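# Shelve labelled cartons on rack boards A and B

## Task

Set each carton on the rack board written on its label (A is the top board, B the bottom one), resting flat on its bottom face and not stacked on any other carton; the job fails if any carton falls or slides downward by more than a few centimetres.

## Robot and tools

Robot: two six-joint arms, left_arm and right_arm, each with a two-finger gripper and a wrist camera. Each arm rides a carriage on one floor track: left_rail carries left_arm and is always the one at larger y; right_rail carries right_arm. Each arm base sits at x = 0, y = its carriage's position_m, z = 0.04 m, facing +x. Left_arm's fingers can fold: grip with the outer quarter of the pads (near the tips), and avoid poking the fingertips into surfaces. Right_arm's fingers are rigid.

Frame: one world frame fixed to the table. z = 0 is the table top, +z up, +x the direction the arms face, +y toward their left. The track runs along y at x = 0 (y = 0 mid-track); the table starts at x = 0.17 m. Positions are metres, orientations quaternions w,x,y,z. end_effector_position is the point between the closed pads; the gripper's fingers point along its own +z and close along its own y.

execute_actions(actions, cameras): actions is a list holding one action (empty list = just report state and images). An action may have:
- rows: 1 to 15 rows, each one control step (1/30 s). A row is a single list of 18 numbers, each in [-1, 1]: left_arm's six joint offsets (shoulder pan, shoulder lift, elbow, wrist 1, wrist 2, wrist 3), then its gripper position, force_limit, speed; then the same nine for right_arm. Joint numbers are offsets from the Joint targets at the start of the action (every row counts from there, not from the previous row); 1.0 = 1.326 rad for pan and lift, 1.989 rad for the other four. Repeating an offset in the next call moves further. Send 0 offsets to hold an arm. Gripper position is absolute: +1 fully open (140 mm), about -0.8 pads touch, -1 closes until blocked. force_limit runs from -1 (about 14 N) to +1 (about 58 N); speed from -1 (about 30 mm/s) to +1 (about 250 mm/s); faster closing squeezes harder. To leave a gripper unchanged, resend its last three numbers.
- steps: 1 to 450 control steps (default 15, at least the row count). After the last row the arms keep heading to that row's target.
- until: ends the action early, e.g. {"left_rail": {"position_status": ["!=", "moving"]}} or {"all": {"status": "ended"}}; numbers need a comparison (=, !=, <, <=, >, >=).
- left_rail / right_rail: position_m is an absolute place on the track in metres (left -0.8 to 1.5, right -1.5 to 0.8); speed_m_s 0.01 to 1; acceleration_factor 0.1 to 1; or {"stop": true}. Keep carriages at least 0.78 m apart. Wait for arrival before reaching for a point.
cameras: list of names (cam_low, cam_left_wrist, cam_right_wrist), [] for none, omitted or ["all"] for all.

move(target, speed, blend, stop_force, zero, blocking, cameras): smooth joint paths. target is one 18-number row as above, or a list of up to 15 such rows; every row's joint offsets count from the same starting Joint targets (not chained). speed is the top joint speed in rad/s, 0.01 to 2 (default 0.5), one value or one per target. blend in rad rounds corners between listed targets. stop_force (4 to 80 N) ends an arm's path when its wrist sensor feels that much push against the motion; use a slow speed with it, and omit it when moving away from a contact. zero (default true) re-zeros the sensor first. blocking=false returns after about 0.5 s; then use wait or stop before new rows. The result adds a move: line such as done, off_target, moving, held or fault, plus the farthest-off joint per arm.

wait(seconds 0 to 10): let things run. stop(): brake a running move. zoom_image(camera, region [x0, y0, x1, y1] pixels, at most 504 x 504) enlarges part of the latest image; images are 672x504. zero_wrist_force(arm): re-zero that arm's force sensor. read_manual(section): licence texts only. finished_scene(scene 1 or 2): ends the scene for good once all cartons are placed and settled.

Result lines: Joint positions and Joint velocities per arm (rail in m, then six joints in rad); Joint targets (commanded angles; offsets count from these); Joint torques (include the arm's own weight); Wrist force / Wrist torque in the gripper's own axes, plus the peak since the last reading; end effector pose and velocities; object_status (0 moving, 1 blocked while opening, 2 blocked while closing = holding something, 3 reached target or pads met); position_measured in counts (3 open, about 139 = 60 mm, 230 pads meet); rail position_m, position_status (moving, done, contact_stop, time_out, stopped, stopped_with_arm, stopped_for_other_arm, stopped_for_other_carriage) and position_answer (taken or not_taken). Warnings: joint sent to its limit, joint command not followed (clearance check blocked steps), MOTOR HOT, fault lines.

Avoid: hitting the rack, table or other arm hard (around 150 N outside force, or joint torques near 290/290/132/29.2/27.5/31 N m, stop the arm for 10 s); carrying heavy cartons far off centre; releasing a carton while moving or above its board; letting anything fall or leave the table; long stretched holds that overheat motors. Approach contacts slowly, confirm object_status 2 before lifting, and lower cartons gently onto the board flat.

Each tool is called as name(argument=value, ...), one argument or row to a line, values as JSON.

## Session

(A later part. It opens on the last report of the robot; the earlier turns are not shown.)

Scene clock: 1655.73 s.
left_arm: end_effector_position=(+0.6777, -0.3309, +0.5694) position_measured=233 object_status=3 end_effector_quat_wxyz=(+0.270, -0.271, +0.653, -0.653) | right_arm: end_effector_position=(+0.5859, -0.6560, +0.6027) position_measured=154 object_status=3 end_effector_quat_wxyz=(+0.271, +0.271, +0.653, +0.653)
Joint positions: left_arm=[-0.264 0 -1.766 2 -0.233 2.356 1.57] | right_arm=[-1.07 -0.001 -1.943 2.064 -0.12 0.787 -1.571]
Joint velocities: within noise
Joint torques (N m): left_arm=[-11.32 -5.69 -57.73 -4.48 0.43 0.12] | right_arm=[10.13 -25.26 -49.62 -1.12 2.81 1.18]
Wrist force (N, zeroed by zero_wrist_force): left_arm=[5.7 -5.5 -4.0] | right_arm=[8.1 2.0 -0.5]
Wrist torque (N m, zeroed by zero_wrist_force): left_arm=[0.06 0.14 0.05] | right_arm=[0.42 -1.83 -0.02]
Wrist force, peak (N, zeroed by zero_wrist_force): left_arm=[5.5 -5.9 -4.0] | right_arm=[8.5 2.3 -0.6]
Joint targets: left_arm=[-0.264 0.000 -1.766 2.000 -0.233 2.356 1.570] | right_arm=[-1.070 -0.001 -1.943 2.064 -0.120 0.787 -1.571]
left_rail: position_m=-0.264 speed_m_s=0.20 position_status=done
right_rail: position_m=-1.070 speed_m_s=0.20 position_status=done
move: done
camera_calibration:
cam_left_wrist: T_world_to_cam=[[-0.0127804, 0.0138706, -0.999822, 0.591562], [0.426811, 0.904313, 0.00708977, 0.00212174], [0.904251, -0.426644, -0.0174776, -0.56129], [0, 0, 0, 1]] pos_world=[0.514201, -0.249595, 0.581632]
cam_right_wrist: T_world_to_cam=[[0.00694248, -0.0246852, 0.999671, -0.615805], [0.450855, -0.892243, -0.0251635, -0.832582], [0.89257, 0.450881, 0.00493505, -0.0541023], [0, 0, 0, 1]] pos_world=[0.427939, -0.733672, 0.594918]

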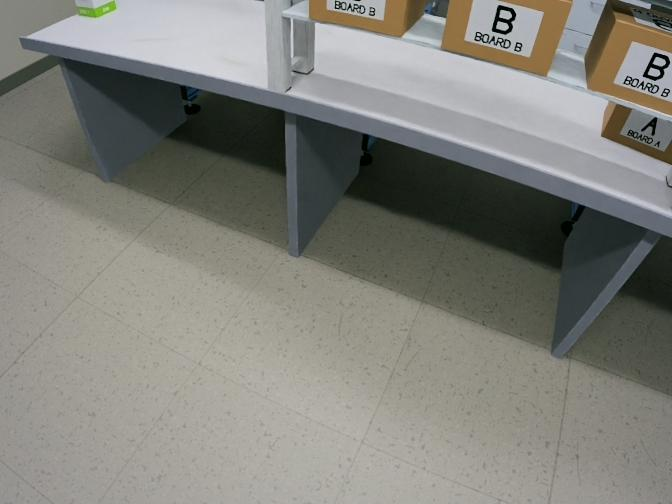

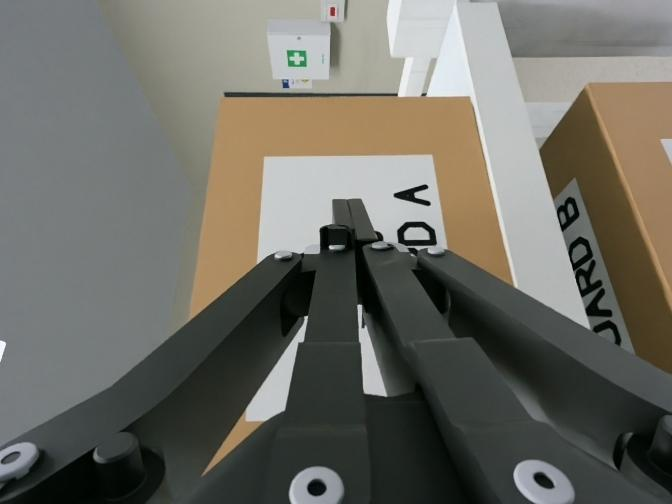

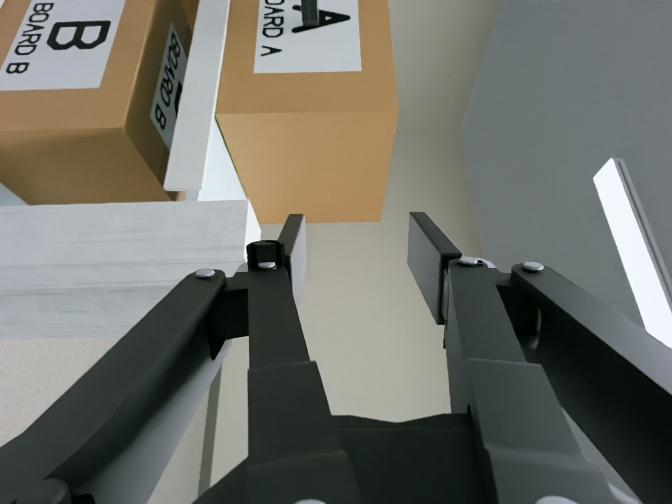

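move(
  target=[0,-0.2333,0.0706,0.0844,0,0,-1,1,-1,0.0006,-0.0998,0.0384,0.0276,-0.001,0,-0.2,1,-1],
  speed=0.3,
  cameras=[],
)

execute_actions(
  actions=[
    {"left_rail":{"position_m":0.79,"speed_m_s":0.35},"steps":170,"until":{"all":{"status":"ended"}}},
  ],
  cameras=[],
)

execute_actions(
  actions=[
    {"right_rail":{"position_m":-0.15,"speed_m_s":0.35},"steps":170,"until":{"all":{"status":"ended"}}},
  ],
  cameras=["cam_left_wrist","cam_right_wrist"],
)

Scene clock: 1665.43 s.
left_arm: end_effector_position=(+0.5151, -0.3309, +0.6003) position_measured=233 object_status=3 end_effector_quat_wxyz=(+0.270, -0.271, +0.653, -0.653) | right_arm: end_effector_position=(+0.5149, -0.6551, +0.6004) position_measured=154 object_status=3 end_effector_quat_wxyz=(+0.271, +0.270, +0.653, +0.653)
Joint positions: left_arm=[-0.264 0 -2.075 2.14 -0.065 2.356 1.57] | right_arm=[-1.07 0 -2.076 2.14 -0.065 0.785 -1.571]
Joint velocities: within noise
Joint torques (N m): left_arm=[-8.17 -26.56 -41.79 1.55 0.64 -0.27] | right_arm=[11.33 -14.1 -35.18 0.98 -3.11 1.09]
Wrist force (N, zeroed by zero_wrist_force): left_arm=[0.7 -0.2 0.0] | right_arm=[8.2 1.9 -0.2]
Wrist torque (N m, zeroed by zero_wrist_force): left_arm=[-0.07 -0.16 -0.01] | right_arm=[0.47 -1.88 -0.05]
Wrist force, peak (N, zeroed by zero_wrist_force): left_arm=[5.9 -5.6 -4.4] | right_arm=[8.6 2.2 -0.6]
Joint targets: left_arm=[-0.264 0.000 -2.075 2.140 -0.065 2.356 1.570] | right_arm=[-1.070 0.000 -2.076 2.140 -0.065 0.785 -1.571]
left_rail: position_m=-0.264 speed_m_s=0.20 position_status=done
right_rail: position_m=-1.070 speed_m_s=0.20 position_status=done
move: done
No camera images: "cameras" was empty.

Scene clock: 1669.23 s.
left_arm: end_effector_position=(+0.5149, +0.7230, +0.6003) position_measured=233 object_status=3 end_effector_quat_wxyz=(+0.270, -0.271, +0.653, -0.653) end_effector_velocity=(+0.000, +0.001, +0.001) end_effector_angular_velocity=(+0.000, -0.001, +0.000) | right_arm: end_effector_position=(+0.5149, -0.6551, +0.6004) position_measured=154 object_status=3 end_effector_quat_wxyz=(+0.271, +0.270, +0.653, +0.653)
Joint positions: left_arm=[0.79 0 -2.075 2.14 -0.065 2.356 1.57] | right_arm=[-1.07 0 -2.076 2.14 -0.065 0.785 -1.571]
Joint velocities: left_arm=[0.001 -0.001 -0.001 -0.001 0.001 -0.001 0.001] | right_arm=[within noise]
Joint torques (N m): left_arm=[-6.84 -26.59 -46.73 -0.52 1.18 0.27] | right_arm=[13.15 -14.2 -42 0.29 -2.91 0.96]
Wrist force (N, zeroed by zero_wrist_force): left_arm=[0.4 -0.4 0.1] | right_arm=[8.2 2.2 0.0]
Wrist torque (N m, zeroed by zero_wrist_force): left_arm=[-0.11 -0.07 -0.02] | right_arm=[0.50 -1.86 -0.04]
Wrist force, peak (N, zeroed by zero_wrist_force): left_arm=[1.8 -0.1 1.6] | right_arm=[8.5 1.9 -0.2]
Joint targets: left_arm=[0.790 0.000 -2.075 2.140 -0.065 2.356 1.570] | right_arm=[-1.070 0.000 -2.076 2.140 -0.065 0.785 -1.571]
Tool commands: left_gripper/position=-1.0 left_gripper/force_limit=+1.0 left_gripper/speed=-1.0 right_gripper/position=-0.2 right_gripper/force_limit=+1.0 right_gripper/speed=-1.0
left_rail: position_m=0.790 speed_m_s=0.35 position_status=done
right_rail: position_m=-1.070 speed_m_s=0.20 position_status=done
No camera images: "cameras" was empty.

Scene clock: 1672.67 s.
left_arm: end_effector_position=(+0.5149, +0.7231, +0.6003) position_measured=233 object_status=3 end_effector_quat_wxyz=(+0.270, -0.271, +0.653, -0.653) | right_arm: end_effector_position=(+0.5149, +0.2649, +0.6004) position_measured=154 object_status=3 end_effector_quat_wxyz=(+0.271, +0.270, +0.653, +0.653) end_effector_velocity=(+0.000, +0.001, +0.001) end_effector_angular_velocity=(+0.000, -0.001, +0.000)
Joint positions: left_arm=[0.79 0 -2.075 2.14 -0.065 2.356 1.57] | right_arm=[-0.15 0 -2.076 2.14 -0.065 0.785 -1.571]
Joint velocities: left_arm=[within noise] | right_arm=[0.001 -0.001 -0.001 0 0 -0.001 0]
Joint torques (N m): left_arm=[-4.3 -25.4 -53.98 -1.85 1.2 0.72] | right_arm=[10.16 -14.11 -47.26 -0.54 -2.27 0.86]
Wrist force (N, zeroed by zero_wrist_force): left_arm=[0.2 -0.1 -0.2] | right_arm=[7.9 1.8 -0.2]
Wrist torque (N m, zeroed by zero_wrist_force): left_arm=[-0.06 -0.05 -0.02] | right_arm=[0.42 -1.81 -0.04]
Wrist force, peak (N, zeroed by zero_wrist_force): left_arm=[0.6 -0.5 0.3] | right_arm=[9.2 2.2 0.4]
Joint targets: left_arm=[0.790 0.000 -2.075 2.140 -0.065 2.356 1.570] | right_arm=[-0.150 0.000 -2.076 2.140 -0.065 0.785 -1.571]
Tool commands: left_gripper/position=-1.0 left_gripper/force_limit=+1.0 left_gripper/speed=-1.0 right_gripper/position=-0.2 right_gripper/force_limit=+1.0 right_gripper/speed=-1.0
left_rail: position_m=0.790 speed_m_s=0.35 position_status=done
right_rail: position_m=-0.150 speed_m_s=0.35 position_status=done
camera_calibration:
cam_left_wrist: T_world_to_cam=[[-0.0117523, 0.0138703, -0.999835, 0.605216], [0.426806, 0.904312, 0.00752837, -0.882074], [0.904267, -0.426646, -0.0165476, 0.035586], [0, 0, 0, 1]] pos_world=[0.351407, 0.804458, 0.612346]
cam_right_wrist: T_world_to_cam=[[0.00595667, -0.0246663, 0.999678, -0.589758], [0.453364, -0.890983, -0.0246857, 0.019143], [0.891305, 0.453365, 0.0058755, -0.40644], [0, 0, 0, 1]] pos_world=[0.357096, 0.186775, 0.592429]
Images, in order (width x height): cam_left_wrist 672x504, cam_right_wrist 672x504.

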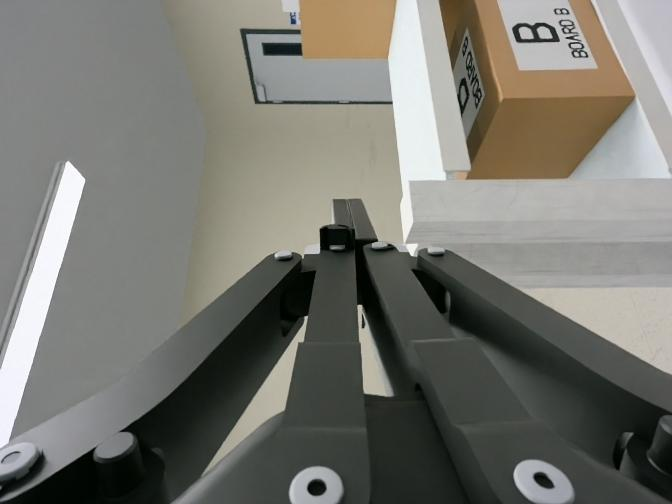

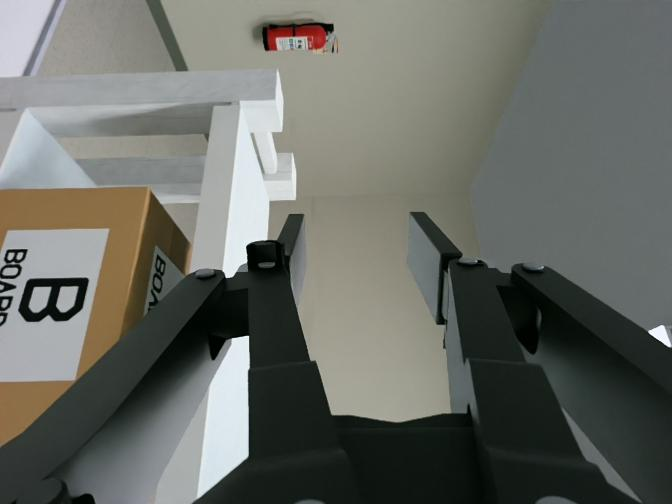

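Lower both to z 0.2.

move(
  target=[
    [0,0.1550,0.1914,-0.2947,0,0,-1,1,-1,0,0.1550,0.1914,-0.2947,0,0,-0.2,1,-1],
    [0,0.4081,0.2557,-0.5277,0,0,-1,1,-1,0,0.4081,0.2557,-0.5277,0,0,-0.2,1,-1],
  ],
  speed=0.3,
  blend=0.05,
  cameras=["cam_left_wrist","cam_right_wrist"],
)

Scene clock: 1681.13 s.
left_arm: end_effector_position=(+0.5151, +0.7231, +0.2002) position_measured=233 object_status=3 end_effector_quat_wxyz=(+0.270, -0.271, +0.653, -0.653) | right_arm: end_effector_position=(+0.5151, +0.2649, +0.2004) position_measured=154 object_status=3 end_effector_quat_wxyz=(+0.271, +0.270, +0.653, +0.653)
Joint positions: left_arm=[0.79 0 -1.534 2.648 -1.114 2.356 1.57] | right_arm=[-0.15 0 -1.535 2.649 -1.114 0.785 -1.571]
Joint velocities: within noise
Joint torques (N m): left_arm=[2.28 -5.47 -11.93 -4.75 1.41 0.36] | right_arm=[8.82 -14.23 -11.53 -6.32 -2.17 0.71]
Wrist force (N, zeroed by zero_wrist_force): left_arm=[0.5 -0.4 0.0] | right_arm=[8.2 1.8 -0.3]
Wrist torque (N m, zeroed by zero_wrist_force): left_arm=[-0.11 -0.13 -0.01] | right_arm=[0.41 -1.84 0.02]
Wrist force, peak (N, zeroed by zero_wrist_force): left_arm=[1.0 -2.2 -0.2] | right_arm=[9.0 4.2 -0.8]
Joint targets: left_arm=[0.790 0.000 -1.534 2.648 -1.114 2.356 1.570] | right_arm=[-0.150 0.000 -1.535 2.649 -1.114 0.785 -1.571]
left_rail: position_m=0.790 speed_m_s=0.35 position_status=done
right_rail: position_m=-0.150 speed_m_s=0.35 position_status=done
move: done
camera_calibration:
cam_left_wrist: T_world_to_cam=[[-0.0118508, 0.0138703, -0.999834, 0.205232], [0.426808, 0.904311, 0.00748633, -0.879134], [0.904265, -0.426648, -0.0166368, 0.0288139], [0, 0, 0, 1]] pos_world=[0.351598, 0.804458, 0.212259]
cam_right_wrist: T_world_to_cam=[[0.00605932, -0.0246663, 0.999677, -0.189889], [0.453362, -0.890983, -0.0247323, 0.009252], [0.891306, 0.453365, 0.00578402, -0.404331], [0, 0, 0, 1]] pos_world=[0.357339, 0.186869, 0.192395]
Images, in order (width x height): cam_left_wrist 672x504, cam_right_wrist 672x504.

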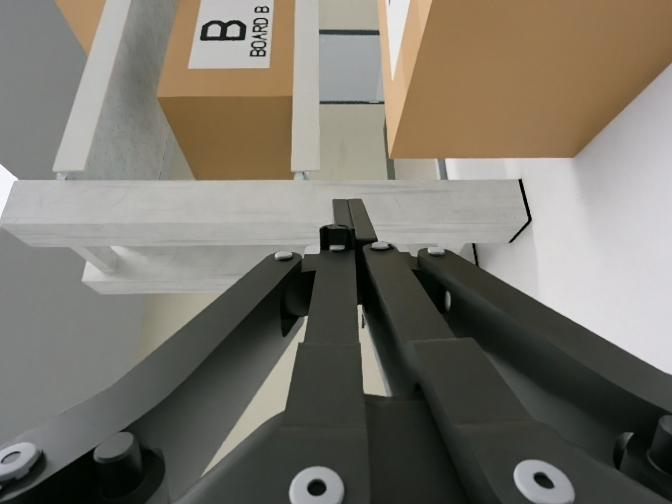

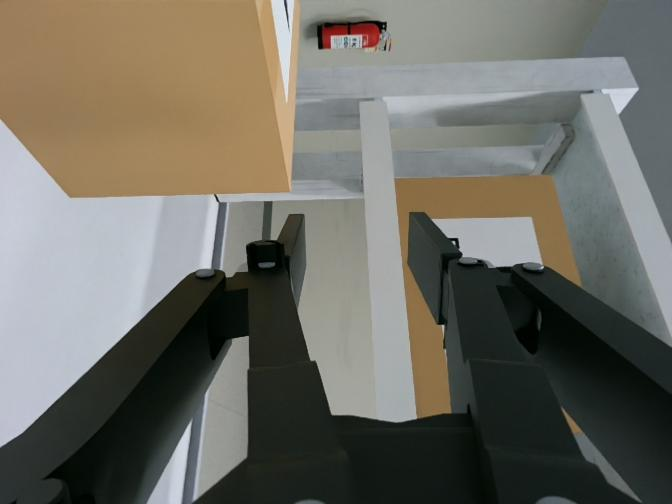

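move(
  target=[0,0.2046,0.0146,-0.1510,0,0,-1,1,-1,0,0.2046,0.0146,-0.1510,0,0,-0.2,1,-1],
  speed=0.15,
  cameras=["cam_low"],
)

zero_wrist_force(
  arm="left_arm",
)

zero_wrist_force(
  arm="right_arm",
)

execute_actions(
  actions=[
    {"left_rail":{"position_m":0.715,"speed_m_s":0.04},"right_rail":{"position_m":-0.10,"speed_m_s":0.04},"steps":90,"until":{"all":{"status":"ended"}}},
  ],
  cameras=["cam_left_wrist","cam_right_wrist"],
)

Scene clock: 1696.27 s.
left_arm: end_effector_position=(+0.5153, +0.7231, +0.1202) position_measured=233 object_status=3 end_effector_quat_wxyz=(+0.270, -0.271, +0.653, -0.653) | right_arm: end_effector_position=(+0.5154, +0.2649, +0.1204) position_measured=154 object_status=3 end_effector_quat_wxyz=(+0.271, +0.270, +0.653, +0.653)
Joint positions: left_arm=[0.79 0 -1.263 2.677 -1.414 2.356 1.57] | right_arm=[-0.15 0 -1.264 2.678 -1.415 0.785 -1.571]
Joint velocities: within noise
Joint torques (N m): left_arm=[12.22 -18.91 1.35 -5.26 1.51 0.5] | right_arm=[7.89 -26.99 -0.52 -6.71 -1.82 0.77]
Wrist force (N, zeroed by zero_wrist_force): left_arm=[0.1 -0.2 0.0] | right_arm=[8.0 2.0 -0.3]
Wrist torque (N m, zeroed by zero_wrist_force): left_arm=[-0.04 -0.03 0.00] | right_arm=[0.45 -1.80 -0.01]
Wrist force, peak (N, zeroed by zero_wrist_force): left_arm=[0.4 -1.0 0.0] | right_arm=[8.4 2.2 -0.5]
Joint targets: left_arm=[0.790 0.000 -1.263 2.677 -1.414 2.356 1.570] | right_arm=[-0.150 0.000 -1.263 2.678 -1.415 0.785 -1.571]
left_rail: position_m=0.790 speed_m_s=0.35 position_status=done
right_rail: position_m=-0.150 speed_m_s=0.35 position_status=done
move: done
Images, in order (width x height): cam_low 672x504.

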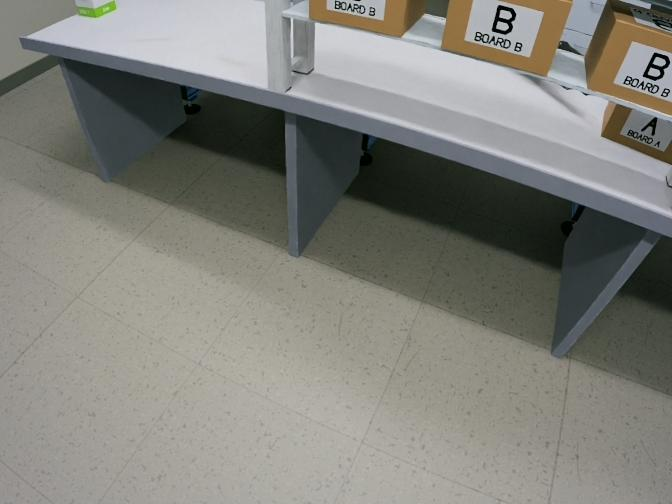

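Wrist force sensor zeroed.

Wrist force sensor zeroed.

Scene clock: 1698.47 s.
left_arm: end_effector_position=(+0.5153, +0.6480, +0.1202) position_measured=233 object_status=3 end_effector_quat_wxyz=(+0.270, -0.271, +0.653, -0.653) | right_arm: end_effector_position=(+0.5153, +0.3150, +0.1204) position_measured=154 object_status=3 end_effector_quat_wxyz=(+0.271, +0.270, +0.653, +0.653)
Joint positions: left_arm=[0.715 0 -1.263 2.678 -1.414 2.356 1.57] | right_arm=[-0.1 0 -1.263 2.678 -1.415 0.785 -1.571]
Joint velocities: within noise
Joint torques (N m): left_arm=[10.76 -16.07 -3.56 -4.79 1.69 0.35] | right_arm=[7.57 -26.92 -5.56 -5.64 -1.72 0.68]
Wrist force (N, zeroed by zero_wrist_force): left_arm=[0.4 -0.3 0.0] | right_arm=[-0.1 0.2 0.1]
Wrist torque (N m, zeroed by zero_wrist_force): left_arm=[-0.09 -0.09 0.00] | right_arm=[0.06 0.02 0.00]
Wrist force, peak (N, zeroed by zero_wrist_force): left_arm=[-1.0 -0.1 -0.7] | right_arm=[-0.9 0.2 -1.2]
Joint targets: left_arm=[0.715 0.000 -1.263 2.677 -1.414 2.356 1.570] | right_arm=[-0.100 0.000 -1.263 2.678 -1.415 0.785 -1.571]
Tool commands: left_gripper/position=-1.0 left_gripper/force_limit=+1.0 left_gripper/speed=-1.0 right_gripper/position=-0.2 right_gripper/force_limit=+1.0 right_gripper/speed=-1.0
left_rail: position_m=0.715 speed_m_s=0.04 position_status=done
right_rail: position_m=-0.100 speed_m_s=0.04 position_status=done
camera_calibration:
cam_left_wrist: T_world_to_cam=[[-0.0118795, 0.0138702, -0.999833, 0.126269], [0.426805, 0.904313, 0.00747405, -0.810707], [0.904265, -0.426646, -0.0166627, -0.00473452], [0, 0, 0, 1]] pos_world=[0.351795, 0.729361, 0.132228]
cam_right_wrist: T_world_to_cam=[[0.00608672, -0.0246663, 0.999677, -0.10869], [0.453361, -0.890984, -0.0247447, 0.0517879], [0.891306, 0.453365, 0.00575956, -0.426758], [0, 0, 0, 1]] pos_world=[0.357555, 0.236938, 0.112395]
Images, in order (width x height): cam_left_wrist 672x504, cam_right_wrist 672x504.

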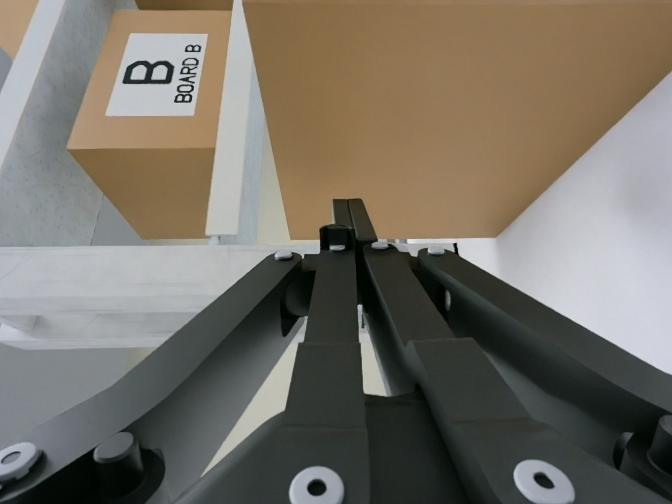

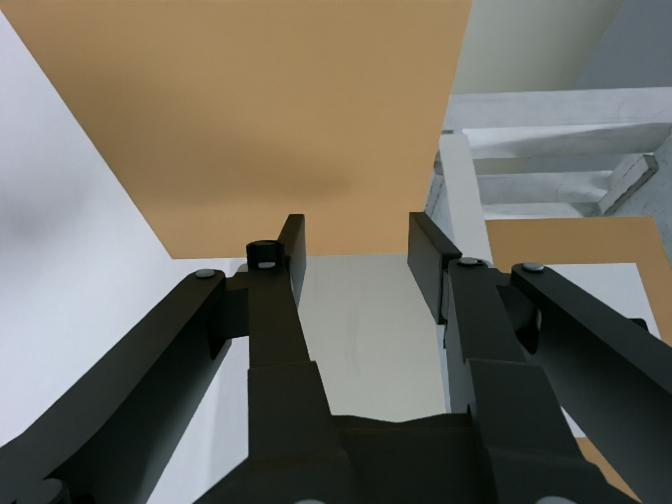

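execute_actions(
  actions=[
    {"left_rail":{"position_m":0.70,"speed_m_s":0.02},"right_rail":{"position_m":-0.09,"speed_m_s":0.02},"steps":60,"until":{"all":{"status":"ended"}}},
  ],
  cameras=[],
)

execute_actions(
  actions=[
    {"right_rail":{"position_m":-0.081},"steps":40},
  ],
  cameras=[],
)

Scene clock: 1706.20 s.
left_arm: end_effector_position=(+0.5153, +0.6331, +0.1202) position_measured=233 object_status=3 end_effector_quat_wxyz=(+0.270, -0.271, +0.653, -0.653) | right_arm: end_effector_position=(+0.5153, +0.3250, +0.1204) position_measured=154 object_status=3 end_effector_quat_wxyz=(+0.271, +0.270, +0.653, +0.653)
Joint positions: left_arm=[0.7 0 -1.263 2.678 -1.414 2.356 1.57] | right_arm=[-0.09 0 -1.263 2.678 -1.415 0.785 -1.571]
Joint velocities: within noise
Joint torques (N m): left_arm=[11.44 -20.46 -10.04 -3.42 1.49 0.6] | right_arm=[6.31 -28.3 -12.81 -4.69 -1.54 0.94]
Wrist force (N, zeroed by zero_wrist_force): left_arm=[0.0 -0.1 0.1] | right_arm=[0.2 0.2 -0.1]
Wrist torque (N m, zeroed by zero_wrist_force): left_arm=[-0.02 0.00 0.00] | right_arm=[0.04 -0.04 0.00]
Wrist force, peak (N, zeroed by zero_wrist_force): left_arm=[-0.6 -0.2 -0.7] | right_arm=[-0.6 0.0 -0.7]
Joint targets: left_arm=[0.700 0.000 -1.263 2.677 -1.414 2.356 1.570] | right_arm=[-0.090 0.000 -1.263 2.678 -1.415 0.785 -1.571]
Tool commands: left_gripper/position=-1.0 left_gripper/force_limit=+1.0 left_gripper/speed=-1.0 right_gripper/position=-0.2 right_gripper/force_limit=+1.0 right_gripper/speed=-1.0
left_rail: position_m=0.700 speed_m_s=0.02 position_status=done
right_rail: position_m=-0.090 speed_m_s=0.02 position_status=done
No camera images: "cameras" was empty.

Scene clock: 1707.73 s.
left_arm: end_effector_position=(+0.5153, +0.6331, +0.1202) position_measured=233 object_status=3 end_effector_quat_wxyz=(+0.270, -0.271, +0.653, -0.653) | right_arm: end_effector_position=(+0.5153, +0.3340, +0.1204) position_measured=154 object_status=3 end_effector_quat_wxyz=(+0.271, +0.270, +0.653, +0.653)
Joint positions: left_arm=[0.7 0 -1.263 2.678 -1.414 2.356 1.57] | right_arm=[-0.081 0 -1.263 2.678 -1.415 0.785 -1.571]
Joint velocities: within noise
Joint torques (N m): left_arm=[8.83 -21.23 -13.34 -2.7 1.51 1.06] | right_arm=[7.48 -31.5 -14.57 -4.27 -1.35 0.73]
Wrist force (N, zeroed by zero_wrist_force): left_arm=[0.1 0.0 0.3] | right_arm=[0.0 0.1 0.0]
Wrist torque (N m, zeroed by zero_wrist_force): left_arm=[-0.02 -0.03 0.00] | right_arm=[0.02 0.01 0.00]
Wrist force, peak (N, zeroed by zero_wrist_force): left_arm=[0.0 -0.1 0.5] | right_arm=[0.3 0.4 0.5]
Joint targets: left_arm=[0.700 0.000 -1.263 2.677 -1.414 2.356 1.570] | right_arm=[-0.081 0.000 -1.263 2.678 -1.415 0.785 -1.571]
Tool commands: left_gripper/position=-1.0 left_gripper/force_limit=+1.0 left_gripper/speed=-1.0 right_gripper/position=-0.2 right_gripper/force_limit=+1.0 right_gripper/speed=-1.0
left_rail: position_m=0.700 speed_m_s=0.02 position_status=done
right_rail: position_m=-0.081 speed_m_s=0.02 position_status=done
No camera images: "cameras" was empty.

execute_actions(
  actions=[
    {"right_rail":{"position_m":-0.075},"steps":30},
  ],
  cameras=[],
)

execute_actions(
  actions=[
    {"right_rail":{"position_m":-0.0725},"steps":30},
  ],
  cameras=[],
)

Scene clock: 1712.67 s.
left_arm: end_effector_position=(+0.5153, +0.6332, +0.1202) position_measured=233 object_status=3 end_effector_quat_wxyz=(+0.270, -0.271, +0.653, -0.653) | right_arm: end_effector_position=(+0.5153, +0.3399, +0.1204) position_measured=154 object_status=3 end_effector_quat_wxyz=(+0.271, +0.270, +0.653, +0.653)
Joint positions: left_arm=[0.7 0 -1.263 2.678 -1.414 2.356 1.57] | right_arm=[-0.075 0 -1.263 2.678 -1.415 0.785 -1.571]
Joint velocities: within noise
Joint torques (N m): left_arm=[8.65 -19.5 -20.64 -1.75 1.41 0.58] | right_arm=[6.48 -31.27 -14.3 -2.98 -1.06 0.61]
Wrist force (N, zeroed by zero_wrist_force): left_arm=[-1.5 0.3 -3.6] | right_arm=[-8.0 -0.3 -7.1]
Wrist torque (N m, zeroed by zero_wrist_force): left_arm=[-0.05 0.07 0.00] | right_arm=[0.02 -0.06 -0.06]
Wrist force, peak (N, zeroed by zero_wrist_force): left_arm=[-1.0 -0.2 -6.2] | right_arm=[-9.9 0.4 -9.7]
Joint targets: left_arm=[0.700 0.000 -1.263 2.677 -1.414 2.356 1.570] | right_arm=[-0.075 0.000 -1.263 2.678 -1.415 0.785 -1.571]
Tool commands: left_gripper/position=-1.0 left_gripper/force_limit=+1.0 left_gripper/speed=-1.0 right_gripper/position=-0.2 right_gripper/force_limit=+1.0 right_gripper/speed=-1.0
left_rail: position_m=0.700 speed_m_s=0.02 position_status=done
right_rail: position_m=-0.075 speed_m_s=0.02 position_status=done
No camera images: "cameras" was empty.

Scene clock: 1713.87 s.
left_arm: end_effector_position=(+0.5153, +0.6332, +0.1202) position_measured=233 object_status=3 end_effector_quat_wxyz=(+0.270, -0.271, +0.653, -0.653) | right_arm: end_effector_position=(+0.5153, +0.3426, +0.1204) position_measured=154 object_status=3 end_effector_quat_wxyz=(+0.271, +0.270, +0.653, +0.653)
Joint positions: left_arm=[0.7 0 -1.263 2.677 -1.414 2.356 1.57] | right_arm=[-0.072 0 -1.263 2.678 -1.415 0.785 -1.571]
Joint velocities: within noise
Joint torques (N m): left_arm=[10.17 -20.54 -20.8 -1.59 0.74 0.3] | right_arm=[4.43 -30.02 -14.3 -2.81 -1.15 0.69]
Wrist force (N, zeroed by zero_wrist_force): left_arm=[-2.8 -0.2 -4.7] | right_arm=[-8.1 0.8 -7.8]
Wrist torque (N m, zeroed by zero_wrist_force): left_arm=[-0.01 -0.02 0.00] | right_arm=[0.08 -0.07 -0.05]
Wrist force, peak (N, zeroed by zero_wrist_force): left_arm=[-1.3 0.3 -6.3] | right_arm=[-10.2 -0.1 -10.0]
Joint targets: left_arm=[0.700 0.000 -1.263 2.677 -1.414 2.356 1.570] | right_arm=[-0.073 0.000 -1.263 2.678 -1.415 0.785 -1.571]
Tool commands: left_gripper/position=-1.0 left_gripper/force_limit=+1.0 left_gripper/speed=-1.0 right_gripper/position=-0.2 right_gripper/force_limit=+1.0 right_gripper/speed=-1.0
left_rail: position_m=0.700 speed_m_s=0.02 position_status=done
right_rail: position_m=-0.072 position_m_goal=-0.073 speed_m_s=0.02 position_status=done
No camera images: "cameras" was empty.

execute_actions(
  actions=[
    {"right_rail":{"position_m":-0.0705},"steps":30},
  ],
  cameras=[],
)

Scene clock: 1718.43 s.
left_arm: end_effector_position=(+0.5153, +0.6332, +0.1202) position_measured=233 object_status=3 end_effector_quat_wxyz=(+0.270, -0.271, +0.653, -0.653) | right_arm: end_effector_position=(+0.5153, +0.3444, +0.1204) position_measured=154 object_status=3 end_effector_quat_wxyz=(+0.271, +0.270, +0.653, +0.653)
Joint positions: left_arm=[0.7 0 -1.263 2.677 -1.414 2.356 1.57] | right_arm=[-0.07 0 -1.263 2.678 -1.415 0.785 -1.571]
Joint velocities: within noise
Joint torques (N m): left_arm=[-10.95 -20.88 -20.67 -0.33 3.22 1.17] | right_arm=[4.95 -32.06 -13.54 -1.68 -1.36 0.84]
Wrist force (N, zeroed by zero_wrist_force): left_arm=[-13.3 -1.0 -16.4] | right_arm=[-19.2 2.3 -20.9]
Wrist torque (N m, zeroed by zero_wrist_force): left_arm=[0.01 -0.31 -0.01] | right_arm=[0.15 -0.27 -0.06]
Wrist force, peak (N, zeroed by zero_wrist_force): left_arm=[-13.5 -0.4 -16.3] | right_arm=[-19.5 1.8 -20.8]
Joint targets: left_arm=[0.700 0.000 -1.263 2.677 -1.414 2.356 1.570] | right_arm=[-0.071 0.000 -1.263 2.678 -1.415 0.785 -1.571]
Tool commands: left_gripper/position=-1.0 left_gripper/force_limit=+1.0 left_gripper/speed=-1.0 right_gripper/position=-0.2 right_gripper/force_limit=+1.0 right_gripper/speed=-1.0
left_rail: position_m=0.700 speed_m_s=0.02 position_status=done
right_rail: position_m=-0.070 position_m_goal=-0.071 speed_m_s=0.02 position_status=done
No camera images: "cameras" was empty.

execute_actions(
  actions=[
    {"right_rail":{"position_m":-0.0688},"steps":30},
  ],
  cameras=["cam_left_wrist","cam_right_wrist"],
)

Scene clock: 1723.33 s.
left_arm: end_effector_position=(+0.5153, +0.6331, +0.1202) position_measured=233 object_status=3 end_effector_quat_wxyz=(+0.270, -0.271, +0.653, -0.653) | right_arm: end_effector_position=(+0.5154, +0.3461, +0.1204) position_measured=154 object_status=3 end_effector_quat_wxyz=(+0.271, +0.270, +0.653, +0.653)
Joint positions: left_arm=[0.7 0 -1.263 2.677 -1.414 2.356 1.57] | right_arm=[-0.069 0 -1.263 2.678 -1.415 0.785 -1.571]
Joint velocities: within noise
Joint torques (N m): left_arm=[-25.07 -23.84 -19.09 -0.59 7.47 0.9] | right_arm=[15.26 -31.63 -12.16 -0.53 -5.56 0.52]
Wrist force (N, zeroed by zero_wrist_force): left_arm=[-24.9 -1.2 -28.0] | right_arm=[-31.2 2.7 -32.6]
Wrist torque (N m, zeroed by zero_wrist_force): left_arm=[0.03 -0.68 -0.01] | right_arm=[0.11 -0.44 -0.06]
Wrist force, peak (N, zeroed by zero_wrist_force): left_arm=[-25.2 -1.4 -28.0] | right_arm=[-31.6 2.8 -34.5]
Joint targets: left_arm=[0.700 0.000 -1.263 2.677 -1.414 2.356 1.570] | right_arm=[-0.069 0.000 -1.263 2.678 -1.415 0.785 -1.571]
Tool commands: left_gripper/position=-1.0 left_gripper/force_limit=+1.0 left_gripper/speed=-1.0 right_gripper/position=-0.2 right_gripper/force_limit=+1.0 right_gripper/speed=-1.0
left_rail: position_m=0.700 speed_m_s=0.02 position_status=done
right_rail: position_m=-0.069 speed_m_s=0.02 position_status=done
camera_calibration:
cam_left_wrist: T_world_to_cam=[[-0.0118756, 0.0138703, -0.999833, 0.126475], [0.426806, 0.904312, 0.00747581, -0.797228], [0.904265, -0.426646, -0.0166592, -0.0110986], [0, 0, 0, 1]] pos_world=[0.3518, 0.714454, 0.132229]
cam_right_wrist: T_world_to_cam=[[0.0060789, -0.0246665, 0.999677, -0.107921], [0.453334, -0.890997, -0.0247416, 0.0795356], [0.89132, 0.453339, 0.00576591, -0.440884], [0, 0, 0, 1]] pos_world=[0.357568, 0.268074, 0.112396]
Images, in order (width x height): cam_left_wrist 672x504, cam_right_wrist 672x504.

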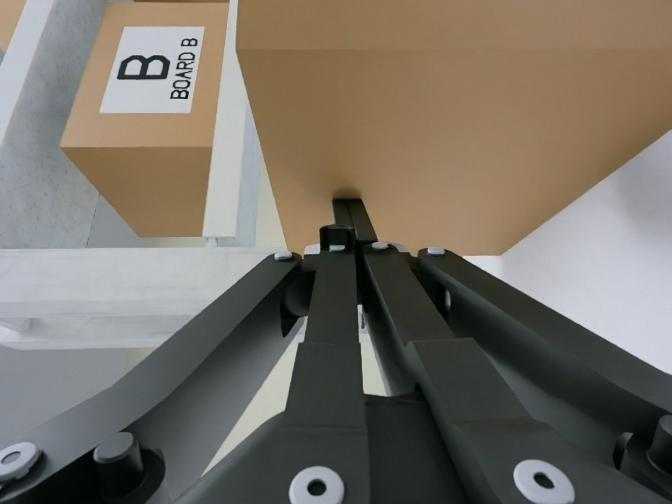

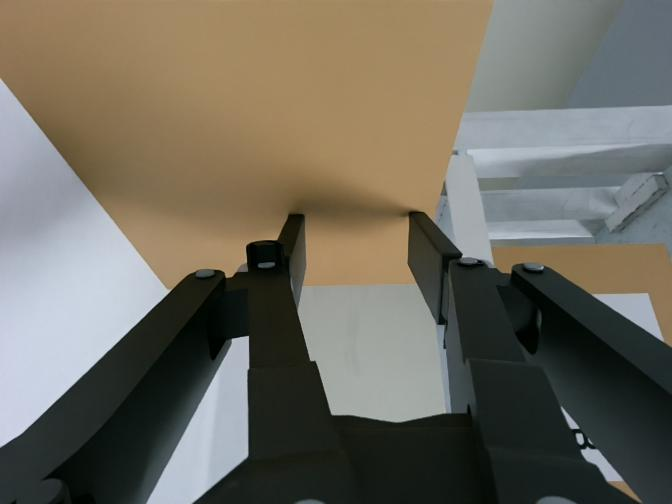

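execute_actions(
  actions=[
    {"right_rail":{"position_m":-0.0677},"steps":30},
  ],
  cameras=[],
)

Scene clock: 1727.40 s.
left_arm: end_effector_position=(+0.5153, +0.6331, +0.1202) position_measured=233 object_status=3 end_effector_quat_wxyz=(+0.270, -0.271, +0.653, -0.653) | right_arm: end_effector_position=(+0.5154, +0.3472, +0.1204) position_measured=154 object_status=3 end_effector_quat_wxyz=(+0.271, +0.270, +0.653, +0.653)
Joint positions: left_arm=[0.7 0 -1.263 2.677 -1.414 2.356 1.57] | right_arm=[-0.068 0 -1.263 2.678 -1.415 0.785 -1.571]
Joint velocities: within noise
Joint torques (N m): left_arm=[-23.05 -21.97 -17.96 -0.08 7.39 0.77] | right_arm=[34.55 -34.79 -11.99 0.43 -9.16 0.54]
Wrist force (N, zeroed by zero_wrist_force): left_arm=[-32.6 -1.9 -35.6] | right_arm=[-39.5 3.0 -40.4]
Wrist torque (N m, zeroed by zero_wrist_force): left_arm=[0.00 -0.86 -0.01] | right_arm=[0.07 -0.52 -0.06]
Wrist force, peak (N, zeroed by zero_wrist_force): left_arm=[-32.9 -1.1 -35.5] | right_arm=[-39.9 2.9 -40.3]
Joint targets: left_arm=[0.700 0.000 -1.263 2.677 -1.414 2.356 1.570] | right_arm=[-0.068 0.000 -1.263 2.678 -1.415 0.785 -1.571]
Tool commands: left_gripper/position=-1.0 left_gripper/force_limit=+1.0 left_gripper/speed=-1.0 right_gripper/position=-0.2 right_gripper/force_limit=+1.0 right_gripper/speed=-1.0
left_rail: position_m=0.700 speed_m_s=0.02 position_status=done
right_rail: position_m=-0.068 speed_m_s=0.02 position_status=done
No camera images: "cameras" was empty.

execute_actions(
  actions=[
    {"right_rail":{"position_m":-0.0669},"steps":30},
  ],
  cameras=[],
)

move(
  target=[
    [0,-0.2045,-0.0143,0.1510,0,0,-1,1,-1,0,-0.2045,-0.0146,0.1510,0,0,-0.2,1,-1],
    [0,-0.4576,-0.0786,0.3840,0,0,-1,1,-1,0,-0.4576,-0.0789,0.3840,0,0,-0.2,1,-1],
  ],
  speed=0.13,
  blend=0.03,
  cameras=["cam_left_wrist","cam_right_wrist"],
)

Scene clock: 1736.60 s.
left_arm: end_effector_position=(+0.5153, +0.6331, +0.1202) position_measured=233 object_status=3 end_effector_quat_wxyz=(+0.270, -0.271, +0.653, -0.653) | right_arm: end_effector_position=(+0.5153, +0.3480, +0.1204) position_measured=154 object_status=3 end_effector_quat_wxyz=(+0.271, +0.270, +0.653, +0.653)
Joint positions: left_arm=[0.7 0 -1.263 2.677 -1.414 2.356 1.57] | right_arm=[-0.067 0 -1.263 2.678 -1.415 0.785 -1.571]
Joint velocities: within noise
Joint torques (N m): left_arm=[-24.9 -24.9 -18.94 0.03 7.53 1.02] | right_arm=[37.21 -34.69 -11.54 0.32 -13.24 0.49]
Wrist force (N, zeroed by zero_wrist_force): left_arm=[-37.9 -2.1 -40.9] | right_arm=[-45.5 4.1 -47.9]
Wrist torque (N m, zeroed by zero_wrist_force): left_arm=[0.08 -1.01 -0.02] | right_arm=[0.11 -0.64 -0.06]
Wrist force, peak (N, zeroed by zero_wrist_force): left_arm=[-38.2 -1.6 -41.1] | right_arm=[-45.8 3.9 -47.9]
Joint targets: left_arm=[0.700 0.000 -1.263 2.677 -1.414 2.356 1.570] | right_arm=[-0.067 0.000 -1.263 2.678 -1.415 0.785 -1.571]
Tool commands: left_gripper/position=-1.0 left_gripper/force_limit=+1.0 left_gripper/speed=-1.0 right_gripper/position=-0.2 right_gripper/force_limit=+1.0 right_gripper/speed=-1.0
left_rail: position_m=0.700 speed_m_s=0.02 position_status=done
right_rail: position_m=-0.067 speed_m_s=0.02 position_status=done
No camera images: "cameras" was empty.

Scene clock: 1742.93 s.
left_arm: end_effector_position=(+0.5147, +0.6331, +0.3396) position_measured=233 object_status=3 end_effector_quat_wxyz=(+0.270, -0.271, +0.653, -0.653) | right_arm: end_effector_position=(+0.5150, +0.3480, +0.3401) position_measured=154 object_status=3 end_effector_quat_wxyz=(+0.271, +0.270, +0.653, +0.653)
Joint positions: left_arm=[0.7 0 -1.87 2.521 -0.651 2.356 1.57] | right_arm=[-0.067 0 -1.87 2.521 -0.651 0.785 -1.571]
Joint velocities: within noise
Joint torques (N m): left_arm=[-24.93 -35.97 -58.32 0.21 16.41 1.29] | right_arm=[40.83 -29.37 -47.95 -0.04 -18.93 0.72]
Wrist force (N, zeroed by zero_wrist_force): left_arm=[-40.5 5.6 -39.8] | right_arm=[-42.0 -8.6 -39.3]
Wrist torque (N m, zeroed by zero_wrist_force): left_arm=[-0.30 -1.24 0.08] | right_arm=[0.23 -0.65 -0.48]
Wrist force, peak (N, zeroed by zero_wrist_force): left_arm=[-42.1 6.3 -41.2] | right_arm=[-46.1 2.9 -47.8]
Joint targets: left_arm=[0.700 0.000 -1.870 2.521 -0.651 2.356 1.570] | right_arm=[-0.067 0.000 -1.870 2.521 -0.651 0.785 -1.571]
left_rail: position_m=0.700 speed_m_s=0.02 position_status=done
right_rail: position_m=-0.067 speed_m_s=0.02 position_status=done
move: done
camera_calibration:
cam_left_wrist: T_world_to_cam=[[-0.0125537, 0.0138703, -0.999825, 0.346171], [0.426799, 0.904318, 0.0071865, -0.798523], [0.904259, -0.426634, -0.0172724, -0.00670709], [0, 0, 0, 1]] pos_world=[0.351219, 0.714455, 0.351733]
cam_right_wrist: T_world_to_cam=[[0.00616313, -0.0246664, 0.999677, -0.327588], [0.453352, -0.890987, -0.0247796, 0.0868217], [0.89131, 0.453358, 0.00569132, -0.442665], [0, 0, 0, 1]] pos_world=[0.35721, 0.269963, 0.332153]
Images, in order (width x height): cam_left_wrist 672x504, cam_right_wrist 672x504.

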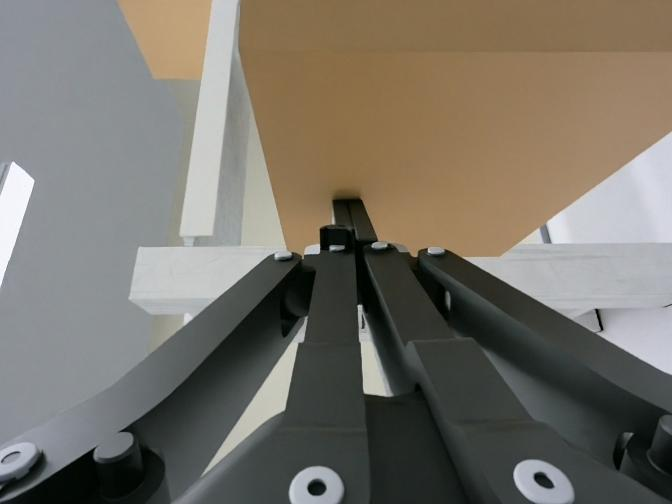

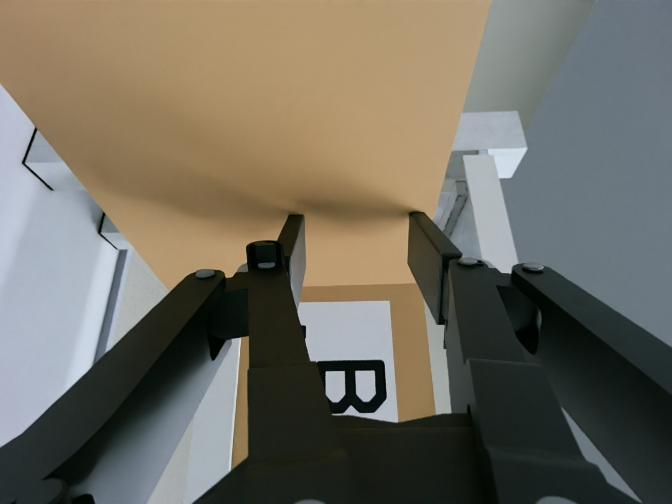

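move(
  target=[
    [0,-0.1153,-0.0875,0.1644,0,0,-1,1,-1,0,-0.1153,-0.0875,0.1644,0,0,-0.2,1,-1],
    [0,-0.1563,-0.2217,0.3258,0,0,-1,1,-1,0,-0.1563,-0.2217,0.3258,0,0,-0.2,1,-1],
  ],
  speed=0.13,
  blend=0.03,
  cameras=[],
)

execute_actions(
  actions=[
    {"left_rail":{"position_m":0.67,"speed_m_s":0.04,"acceleration_factor":0.3},"right_rail":{"position_m":-0.0969,"speed_m_s":0.04,"acceleration_factor":0.3},"steps":70,"until":{"all":{"status":"ended"}}},
  ],
  cameras=[],
)

Scene clock: 1757.10 s.
left_arm: end_effector_position=(+0.5152, +0.6331, +0.6345) position_measured=233 object_status=3 end_effector_quat_wxyz=(+0.270, -0.271, +0.653, -0.653) | right_arm: end_effector_position=(+0.5152, +0.3480, +0.6351) position_measured=154 object_status=3 end_effector_quat_wxyz=(+0.271, +0.270, +0.653, +0.653)
Joint positions: left_arm=[0.7 0 -2.077 2.081 -0.003 2.356 1.57] | right_arm=[-0.067 0 -2.077 2.08 -0.003 0.785 -1.571]
Joint velocities: within noise
Joint torques (N m): left_arm=[-25.55 -28.79 -69.05 -0.6 22 1.32] | right_arm=[33.73 -20.94 -57.46 -0.69 -21.92 0.62]
Wrist force (N, zeroed by zero_wrist_force): left_arm=[-40.3 6.3 -39.6] | right_arm=[-42.0 -9.1 -38.9]
Wrist torque (N m, zeroed by zero_wrist_force): left_arm=[-0.17 -1.18 0.09] | right_arm=[0.14 -0.61 -0.49]
Wrist force, peak (N, zeroed by zero_wrist_force): left_arm=[-40.9 6.0 -40.2] | right_arm=[-42.6 -9.4 -39.5]
Joint targets: left_arm=[0.700 0.000 -2.077 2.080 -0.003 2.356 1.570] | right_arm=[-0.067 0.000 -2.077 2.080 -0.003 0.785 -1.571]
left_rail: position_m=0.700 speed_m_s=0.02 position_status=done
right_rail: position_m=-0.067 speed_m_s=0.02 position_status=done
move: done
No camera images: "cameras" was empty.

Scene clock: 1758.30 s.
left_arm: end_effector_position=(+0.5152, +0.6032, +0.6347) position_measured=233 object_status=3 end_effector_quat_wxyz=(+0.270, -0.271, +0.653, -0.653) | right_arm: end_effector_position=(+0.5152, +0.3181, +0.6353) position_measured=154 object_status=3 end_effector_quat_wxyz=(+0.271, +0.270, +0.653, +0.653)
Joint positions: left_arm=[0.67 0 -2.077 2.08 -0.003 2.356 1.57] | right_arm=[-0.097 0 -2.077 2.08 -0.003 0.785 -1.571]
Joint velocities: within noise
Joint torques (N m): left_arm=[-22.24 -27.47 -67.46 -0.23 20.43 1.82] | right_arm=[32.62 -22.38 -56.98 -0.6 -16.33 0.74]
Wrist force (N, zeroed by zero_wrist_force): left_arm=[-41.3 6.7 -40.8] | right_arm=[-43.0 -9.4 -39.9]
Wrist torque (N m, zeroed by zero_wrist_force): left_arm=[-0.20 -1.23 0.08] | right_arm=[0.19 -0.67 -0.50]
Wrist force, peak (N, zeroed by zero_wrist_force): left_arm=[-41.7 6.4 -40.9] | right_arm=[-43.5 -9.9 -40.4]
Joint targets: left_arm=[0.670 0.000 -2.077 2.080 -0.003 2.356 1.570] | right_arm=[-0.097 0.000 -2.077 2.080 -0.003 0.785 -1.571]
Tool commands: left_gripper/position=-1.0 left_gripper/force_limit=+1.0 left_gripper/speed=-1.0 right_gripper/position=-0.2 right_gripper/force_limit=+1.0 right_gripper/speed=-1.0
left_rail: position_m=0.670 speed_m_s=0.04 position_status=done
right_rail: position_m=-0.097 speed_m_s=0.04 position_status=done
No camera images: "cameras" was empty.

execute_actions(
  actions=[
    {"left_rail":{"position_m":0.542},"right_rail":{"position_m":-0.2249},"steps":150,"until":{"all":{"status":"ended"}}},
  ],
  cameras=["cam_right_wrist"],
)

move(
  target=[
    [0,0.1564,-0.0649,-0.0394,0,0,-1,1,-1,0,0.1564,-0.0649,-0.0394,0,0,-0.2,1,-1],
    [0,0.2925,-0.1309,-0.0641,0,0,-1,1,-1,0,0.2925,-0.1309,-0.0641,0,0,-0.2,1,-1],
  ],
  speed=0.12,
  blend=0.03,
  cameras=["cam_left_wrist","cam_right_wrist"],
)

Scene clock: 1770.30 s.
left_arm: end_effector_position=(+0.5152, +0.4752, +0.6347) position_measured=233 object_status=3 end_effector_quat_wxyz=(+0.270, -0.271, +0.653, -0.653) | right_arm: end_effector_position=(+0.5152, +0.1901, +0.6353) position_measured=154 object_status=3 end_effector_quat_wxyz=(+0.271, +0.270, +0.653, +0.653)
Joint positions: left_arm=[0.542 0 -2.077 2.08 -0.003 2.356 1.57] | right_arm=[-0.225 0 -2.077 2.08 -0.003 0.785 -1.571]
Joint velocities: within noise
Joint torques (N m): left_arm=[-21.89 -29.8 -56.81 -2.06 12.57 1.54] | right_arm=[27.86 -18.75 -45.01 -2.28 -6.58 0.83]
Wrist force (N, zeroed by zero_wrist_force): left_arm=[-41.4 6.2 -40.6] | right_arm=[-42.8 -9.4 -39.7]
Wrist torque (N m, zeroed by zero_wrist_force): left_arm=[-0.23 -1.18 0.08] | right_arm=[0.10 -0.67 -0.50]
Wrist force, peak (N, zeroed by zero_wrist_force): left_arm=[-41.8 5.7 -41.3] | right_arm=[-43.9 -9.7 -40.4]
Joint targets: left_arm=[0.542 0.000 -2.077 2.080 -0.003 2.356 1.570] | right_arm=[-0.225 0.000 -2.077 2.080 -0.003 0.785 -1.571]
Tool commands: left_gripper/position=-1.0 left_gripper/force_limit=+1.0 left_gripper/speed=-1.0 right_gripper/position=-0.2 right_gripper/force_limit=+1.0 right_gripper/speed=-1.0
left_rail: position_m=0.542 speed_m_s=0.04 position_status=done
right_rail: position_m=-0.225 speed_m_s=0.04 position_status=done
camera_calibration:
cam_right_wrist: T_world_to_cam=[[0.00594524, -0.0246662, 0.999678, -0.626448], [0.453365, -0.890983, -0.0246804, -0.0467742], [0.891305, 0.453366, 0.00588566, -0.373049], [0, 0, 0, 1]] pos_world=[0.357431, 0.112001, 0.627287]
Images, in order (width x height): cam_right_wrist 672x504.

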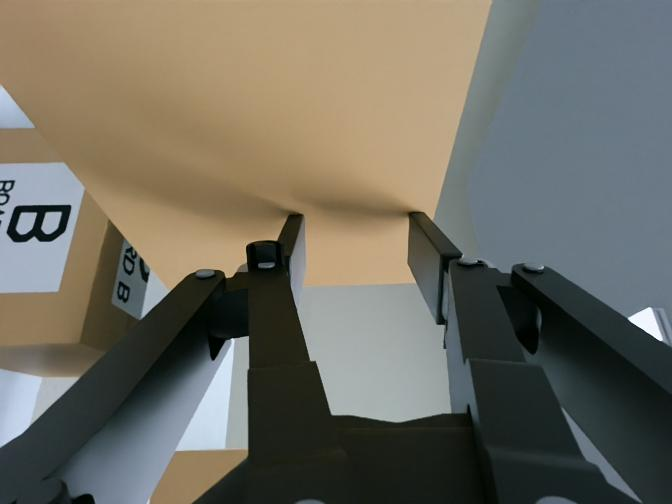

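Scene clock: 1773.97 s.
left_arm: end_effector_position=(+0.7349, +0.4751, +0.6346) position_measured=233 object_status=3 end_effector_quat_wxyz=(+0.270, -0.271, +0.653, -0.653) | right_arm: end_effector_position=(+0.7349, +0.1900, +0.6352) position_measured=154 object_status=3 end_effector_quat_wxyz=(+0.271, +0.270, +0.653, +0.653)
Joint positions: left_arm=[0.542 0 -1.689 1.82 -0.13 2.356 1.57] | right_arm=[-0.225 0 -1.69 1.82 -0.131 0.785 -1.571]
Joint velocities: within noise
Joint torques (N m): left_arm=[-24.08 -24.79 -68.44 -8 8.1 1.73] | right_arm=[25.04 -34.31 -58.69 -9.12 -6.31 0.72]
Wrist force (N, zeroed by zero_wrist_force): left_arm=[-35.0 6.3 -34.1] | right_arm=[-36.2 -8.1 -34.0]
Wrist torque (N m, zeroed by zero_wrist_force): left_arm=[-0.19 -1.00 0.08] | right_arm=[0.11 -0.59 -0.45]
Wrist force, peak (N, zeroed by zero_wrist_force): left_arm=[-41.1 6.7 -41.1] | right_arm=[-43.0 -9.9 -40.0]
Joint targets: left_arm=[0.542 0.000 -1.689 1.820 -0.130 2.356 1.570] | right_arm=[-0.225 0.000 -1.689 1.820 -0.131 0.785 -1.571]
left_rail: position_m=0.542 speed_m_s=0.04 position_status=done
right_rail: position_m=-0.225 speed_m_s=0.04 position_status=done
move: done
camera_calibration:
cam_left_wrist: T_world_to_cam=[[-0.0123298, 0.0138704, -0.999828, 0.645934], [0.426815, 0.904309, 0.00728186, -0.751722], [0.904255, -0.426652, -0.0170701, -0.26824], [0, 0, 0, 1]] pos_world=[0.571368, 0.556385, 0.646718]
cam_right_wrist: T_world_to_cam=[[0.00593917, -0.0246661, 0.999678, -0.627729], [0.453365, -0.890983, -0.0246776, -0.146497], [0.891305, 0.453366, 0.00589104, -0.568834], [0, 0, 0, 1]] pos_world=[0.57715, 0.11188, 0.627262]
Images, in order (width x height): cam_left_wrist 672x504, cam_right_wrist 672x504.

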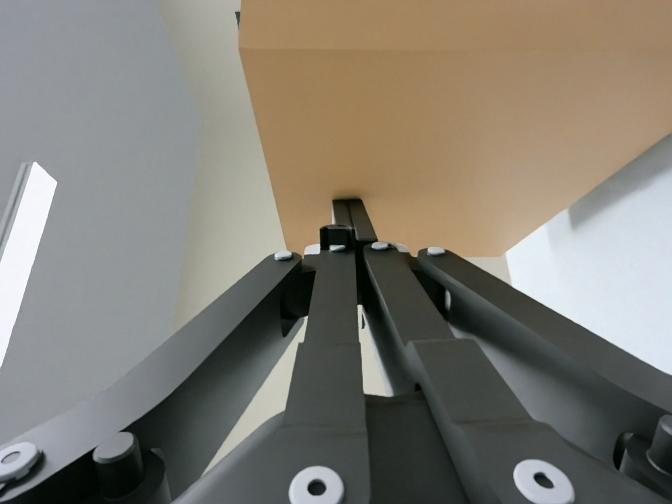

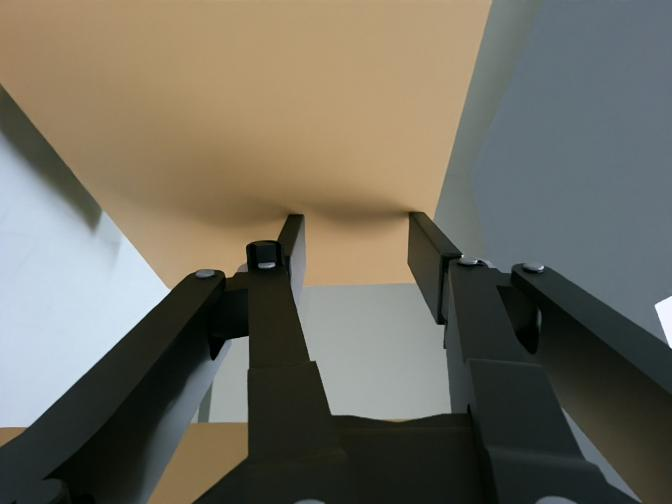

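move(
  target=[0,0.0084,0.0308,-0.0364,0,0,-1,1,-1,0,0.0084,0.0308,-0.0364,0,0,-0.2,1,-1],
  speed=0.03,
  stop_force=6,
  cameras=[],
)

Scene clock: 1783.23 s.
left_arm: end_effector_position=(+0.7352, +0.4751, +0.6038) position_measured=233 object_status=3 end_effector_quat_wxyz=(+0.270, -0.271, +0.653, -0.653) | right_arm: end_effector_position=(+0.7353, +0.1900, +0.6048) position_measured=154 object_status=3 end_effector_quat_wxyz=(+0.271, +0.270, +0.653, +0.653)
Joint positions: left_arm=[0.542 0 -1.681 1.867 -0.186 2.356 1.57] | right_arm=[-0.225 0 -1.681 1.866 -0.186 0.785 -1.571]
Joint velocities: within noise
Joint torques (N m): left_arm=[-31.37 -65.43 -64.36 -0.33 6.47 2.04] | right_arm=[23.45 -54.29 -54.36 -0.48 -6.7 0.8]
Wrist force (N, zeroed by zero_wrist_force): left_arm=[-34.9 2.9 -34.3] | right_arm=[-36.4 -5.6 -33.5]
Wrist torque (N m, zeroed by zero_wrist_force): left_arm=[-0.21 -1.07 0.03] | right_arm=[0.19 -0.58 -0.21]
Wrist force, peak (N, zeroed by zero_wrist_force): left_arm=[-36.9 -4.9 -33.4] | right_arm=[-36.9 -9.8 -33.8]
Joint targets: left_arm=[0.542 0.000 -1.681 1.867 -0.186 2.356 1.570] | right_arm=[-0.225 0.000 -1.681 1.866 -0.186 0.785 -1.571]
left_rail: position_m=0.542 speed_m_s=0.04 position_status=done
right_rail: position_m=-0.225 speed_m_s=0.04 position_status=done
move: contact (left_arm, right_arm); left_arm: the wrist 1 is farthest, 0.016 rad from its target; right_arm: the wrist 1 is farthest, 0.018 rad from its target
No camera images: "cameras" was empty.


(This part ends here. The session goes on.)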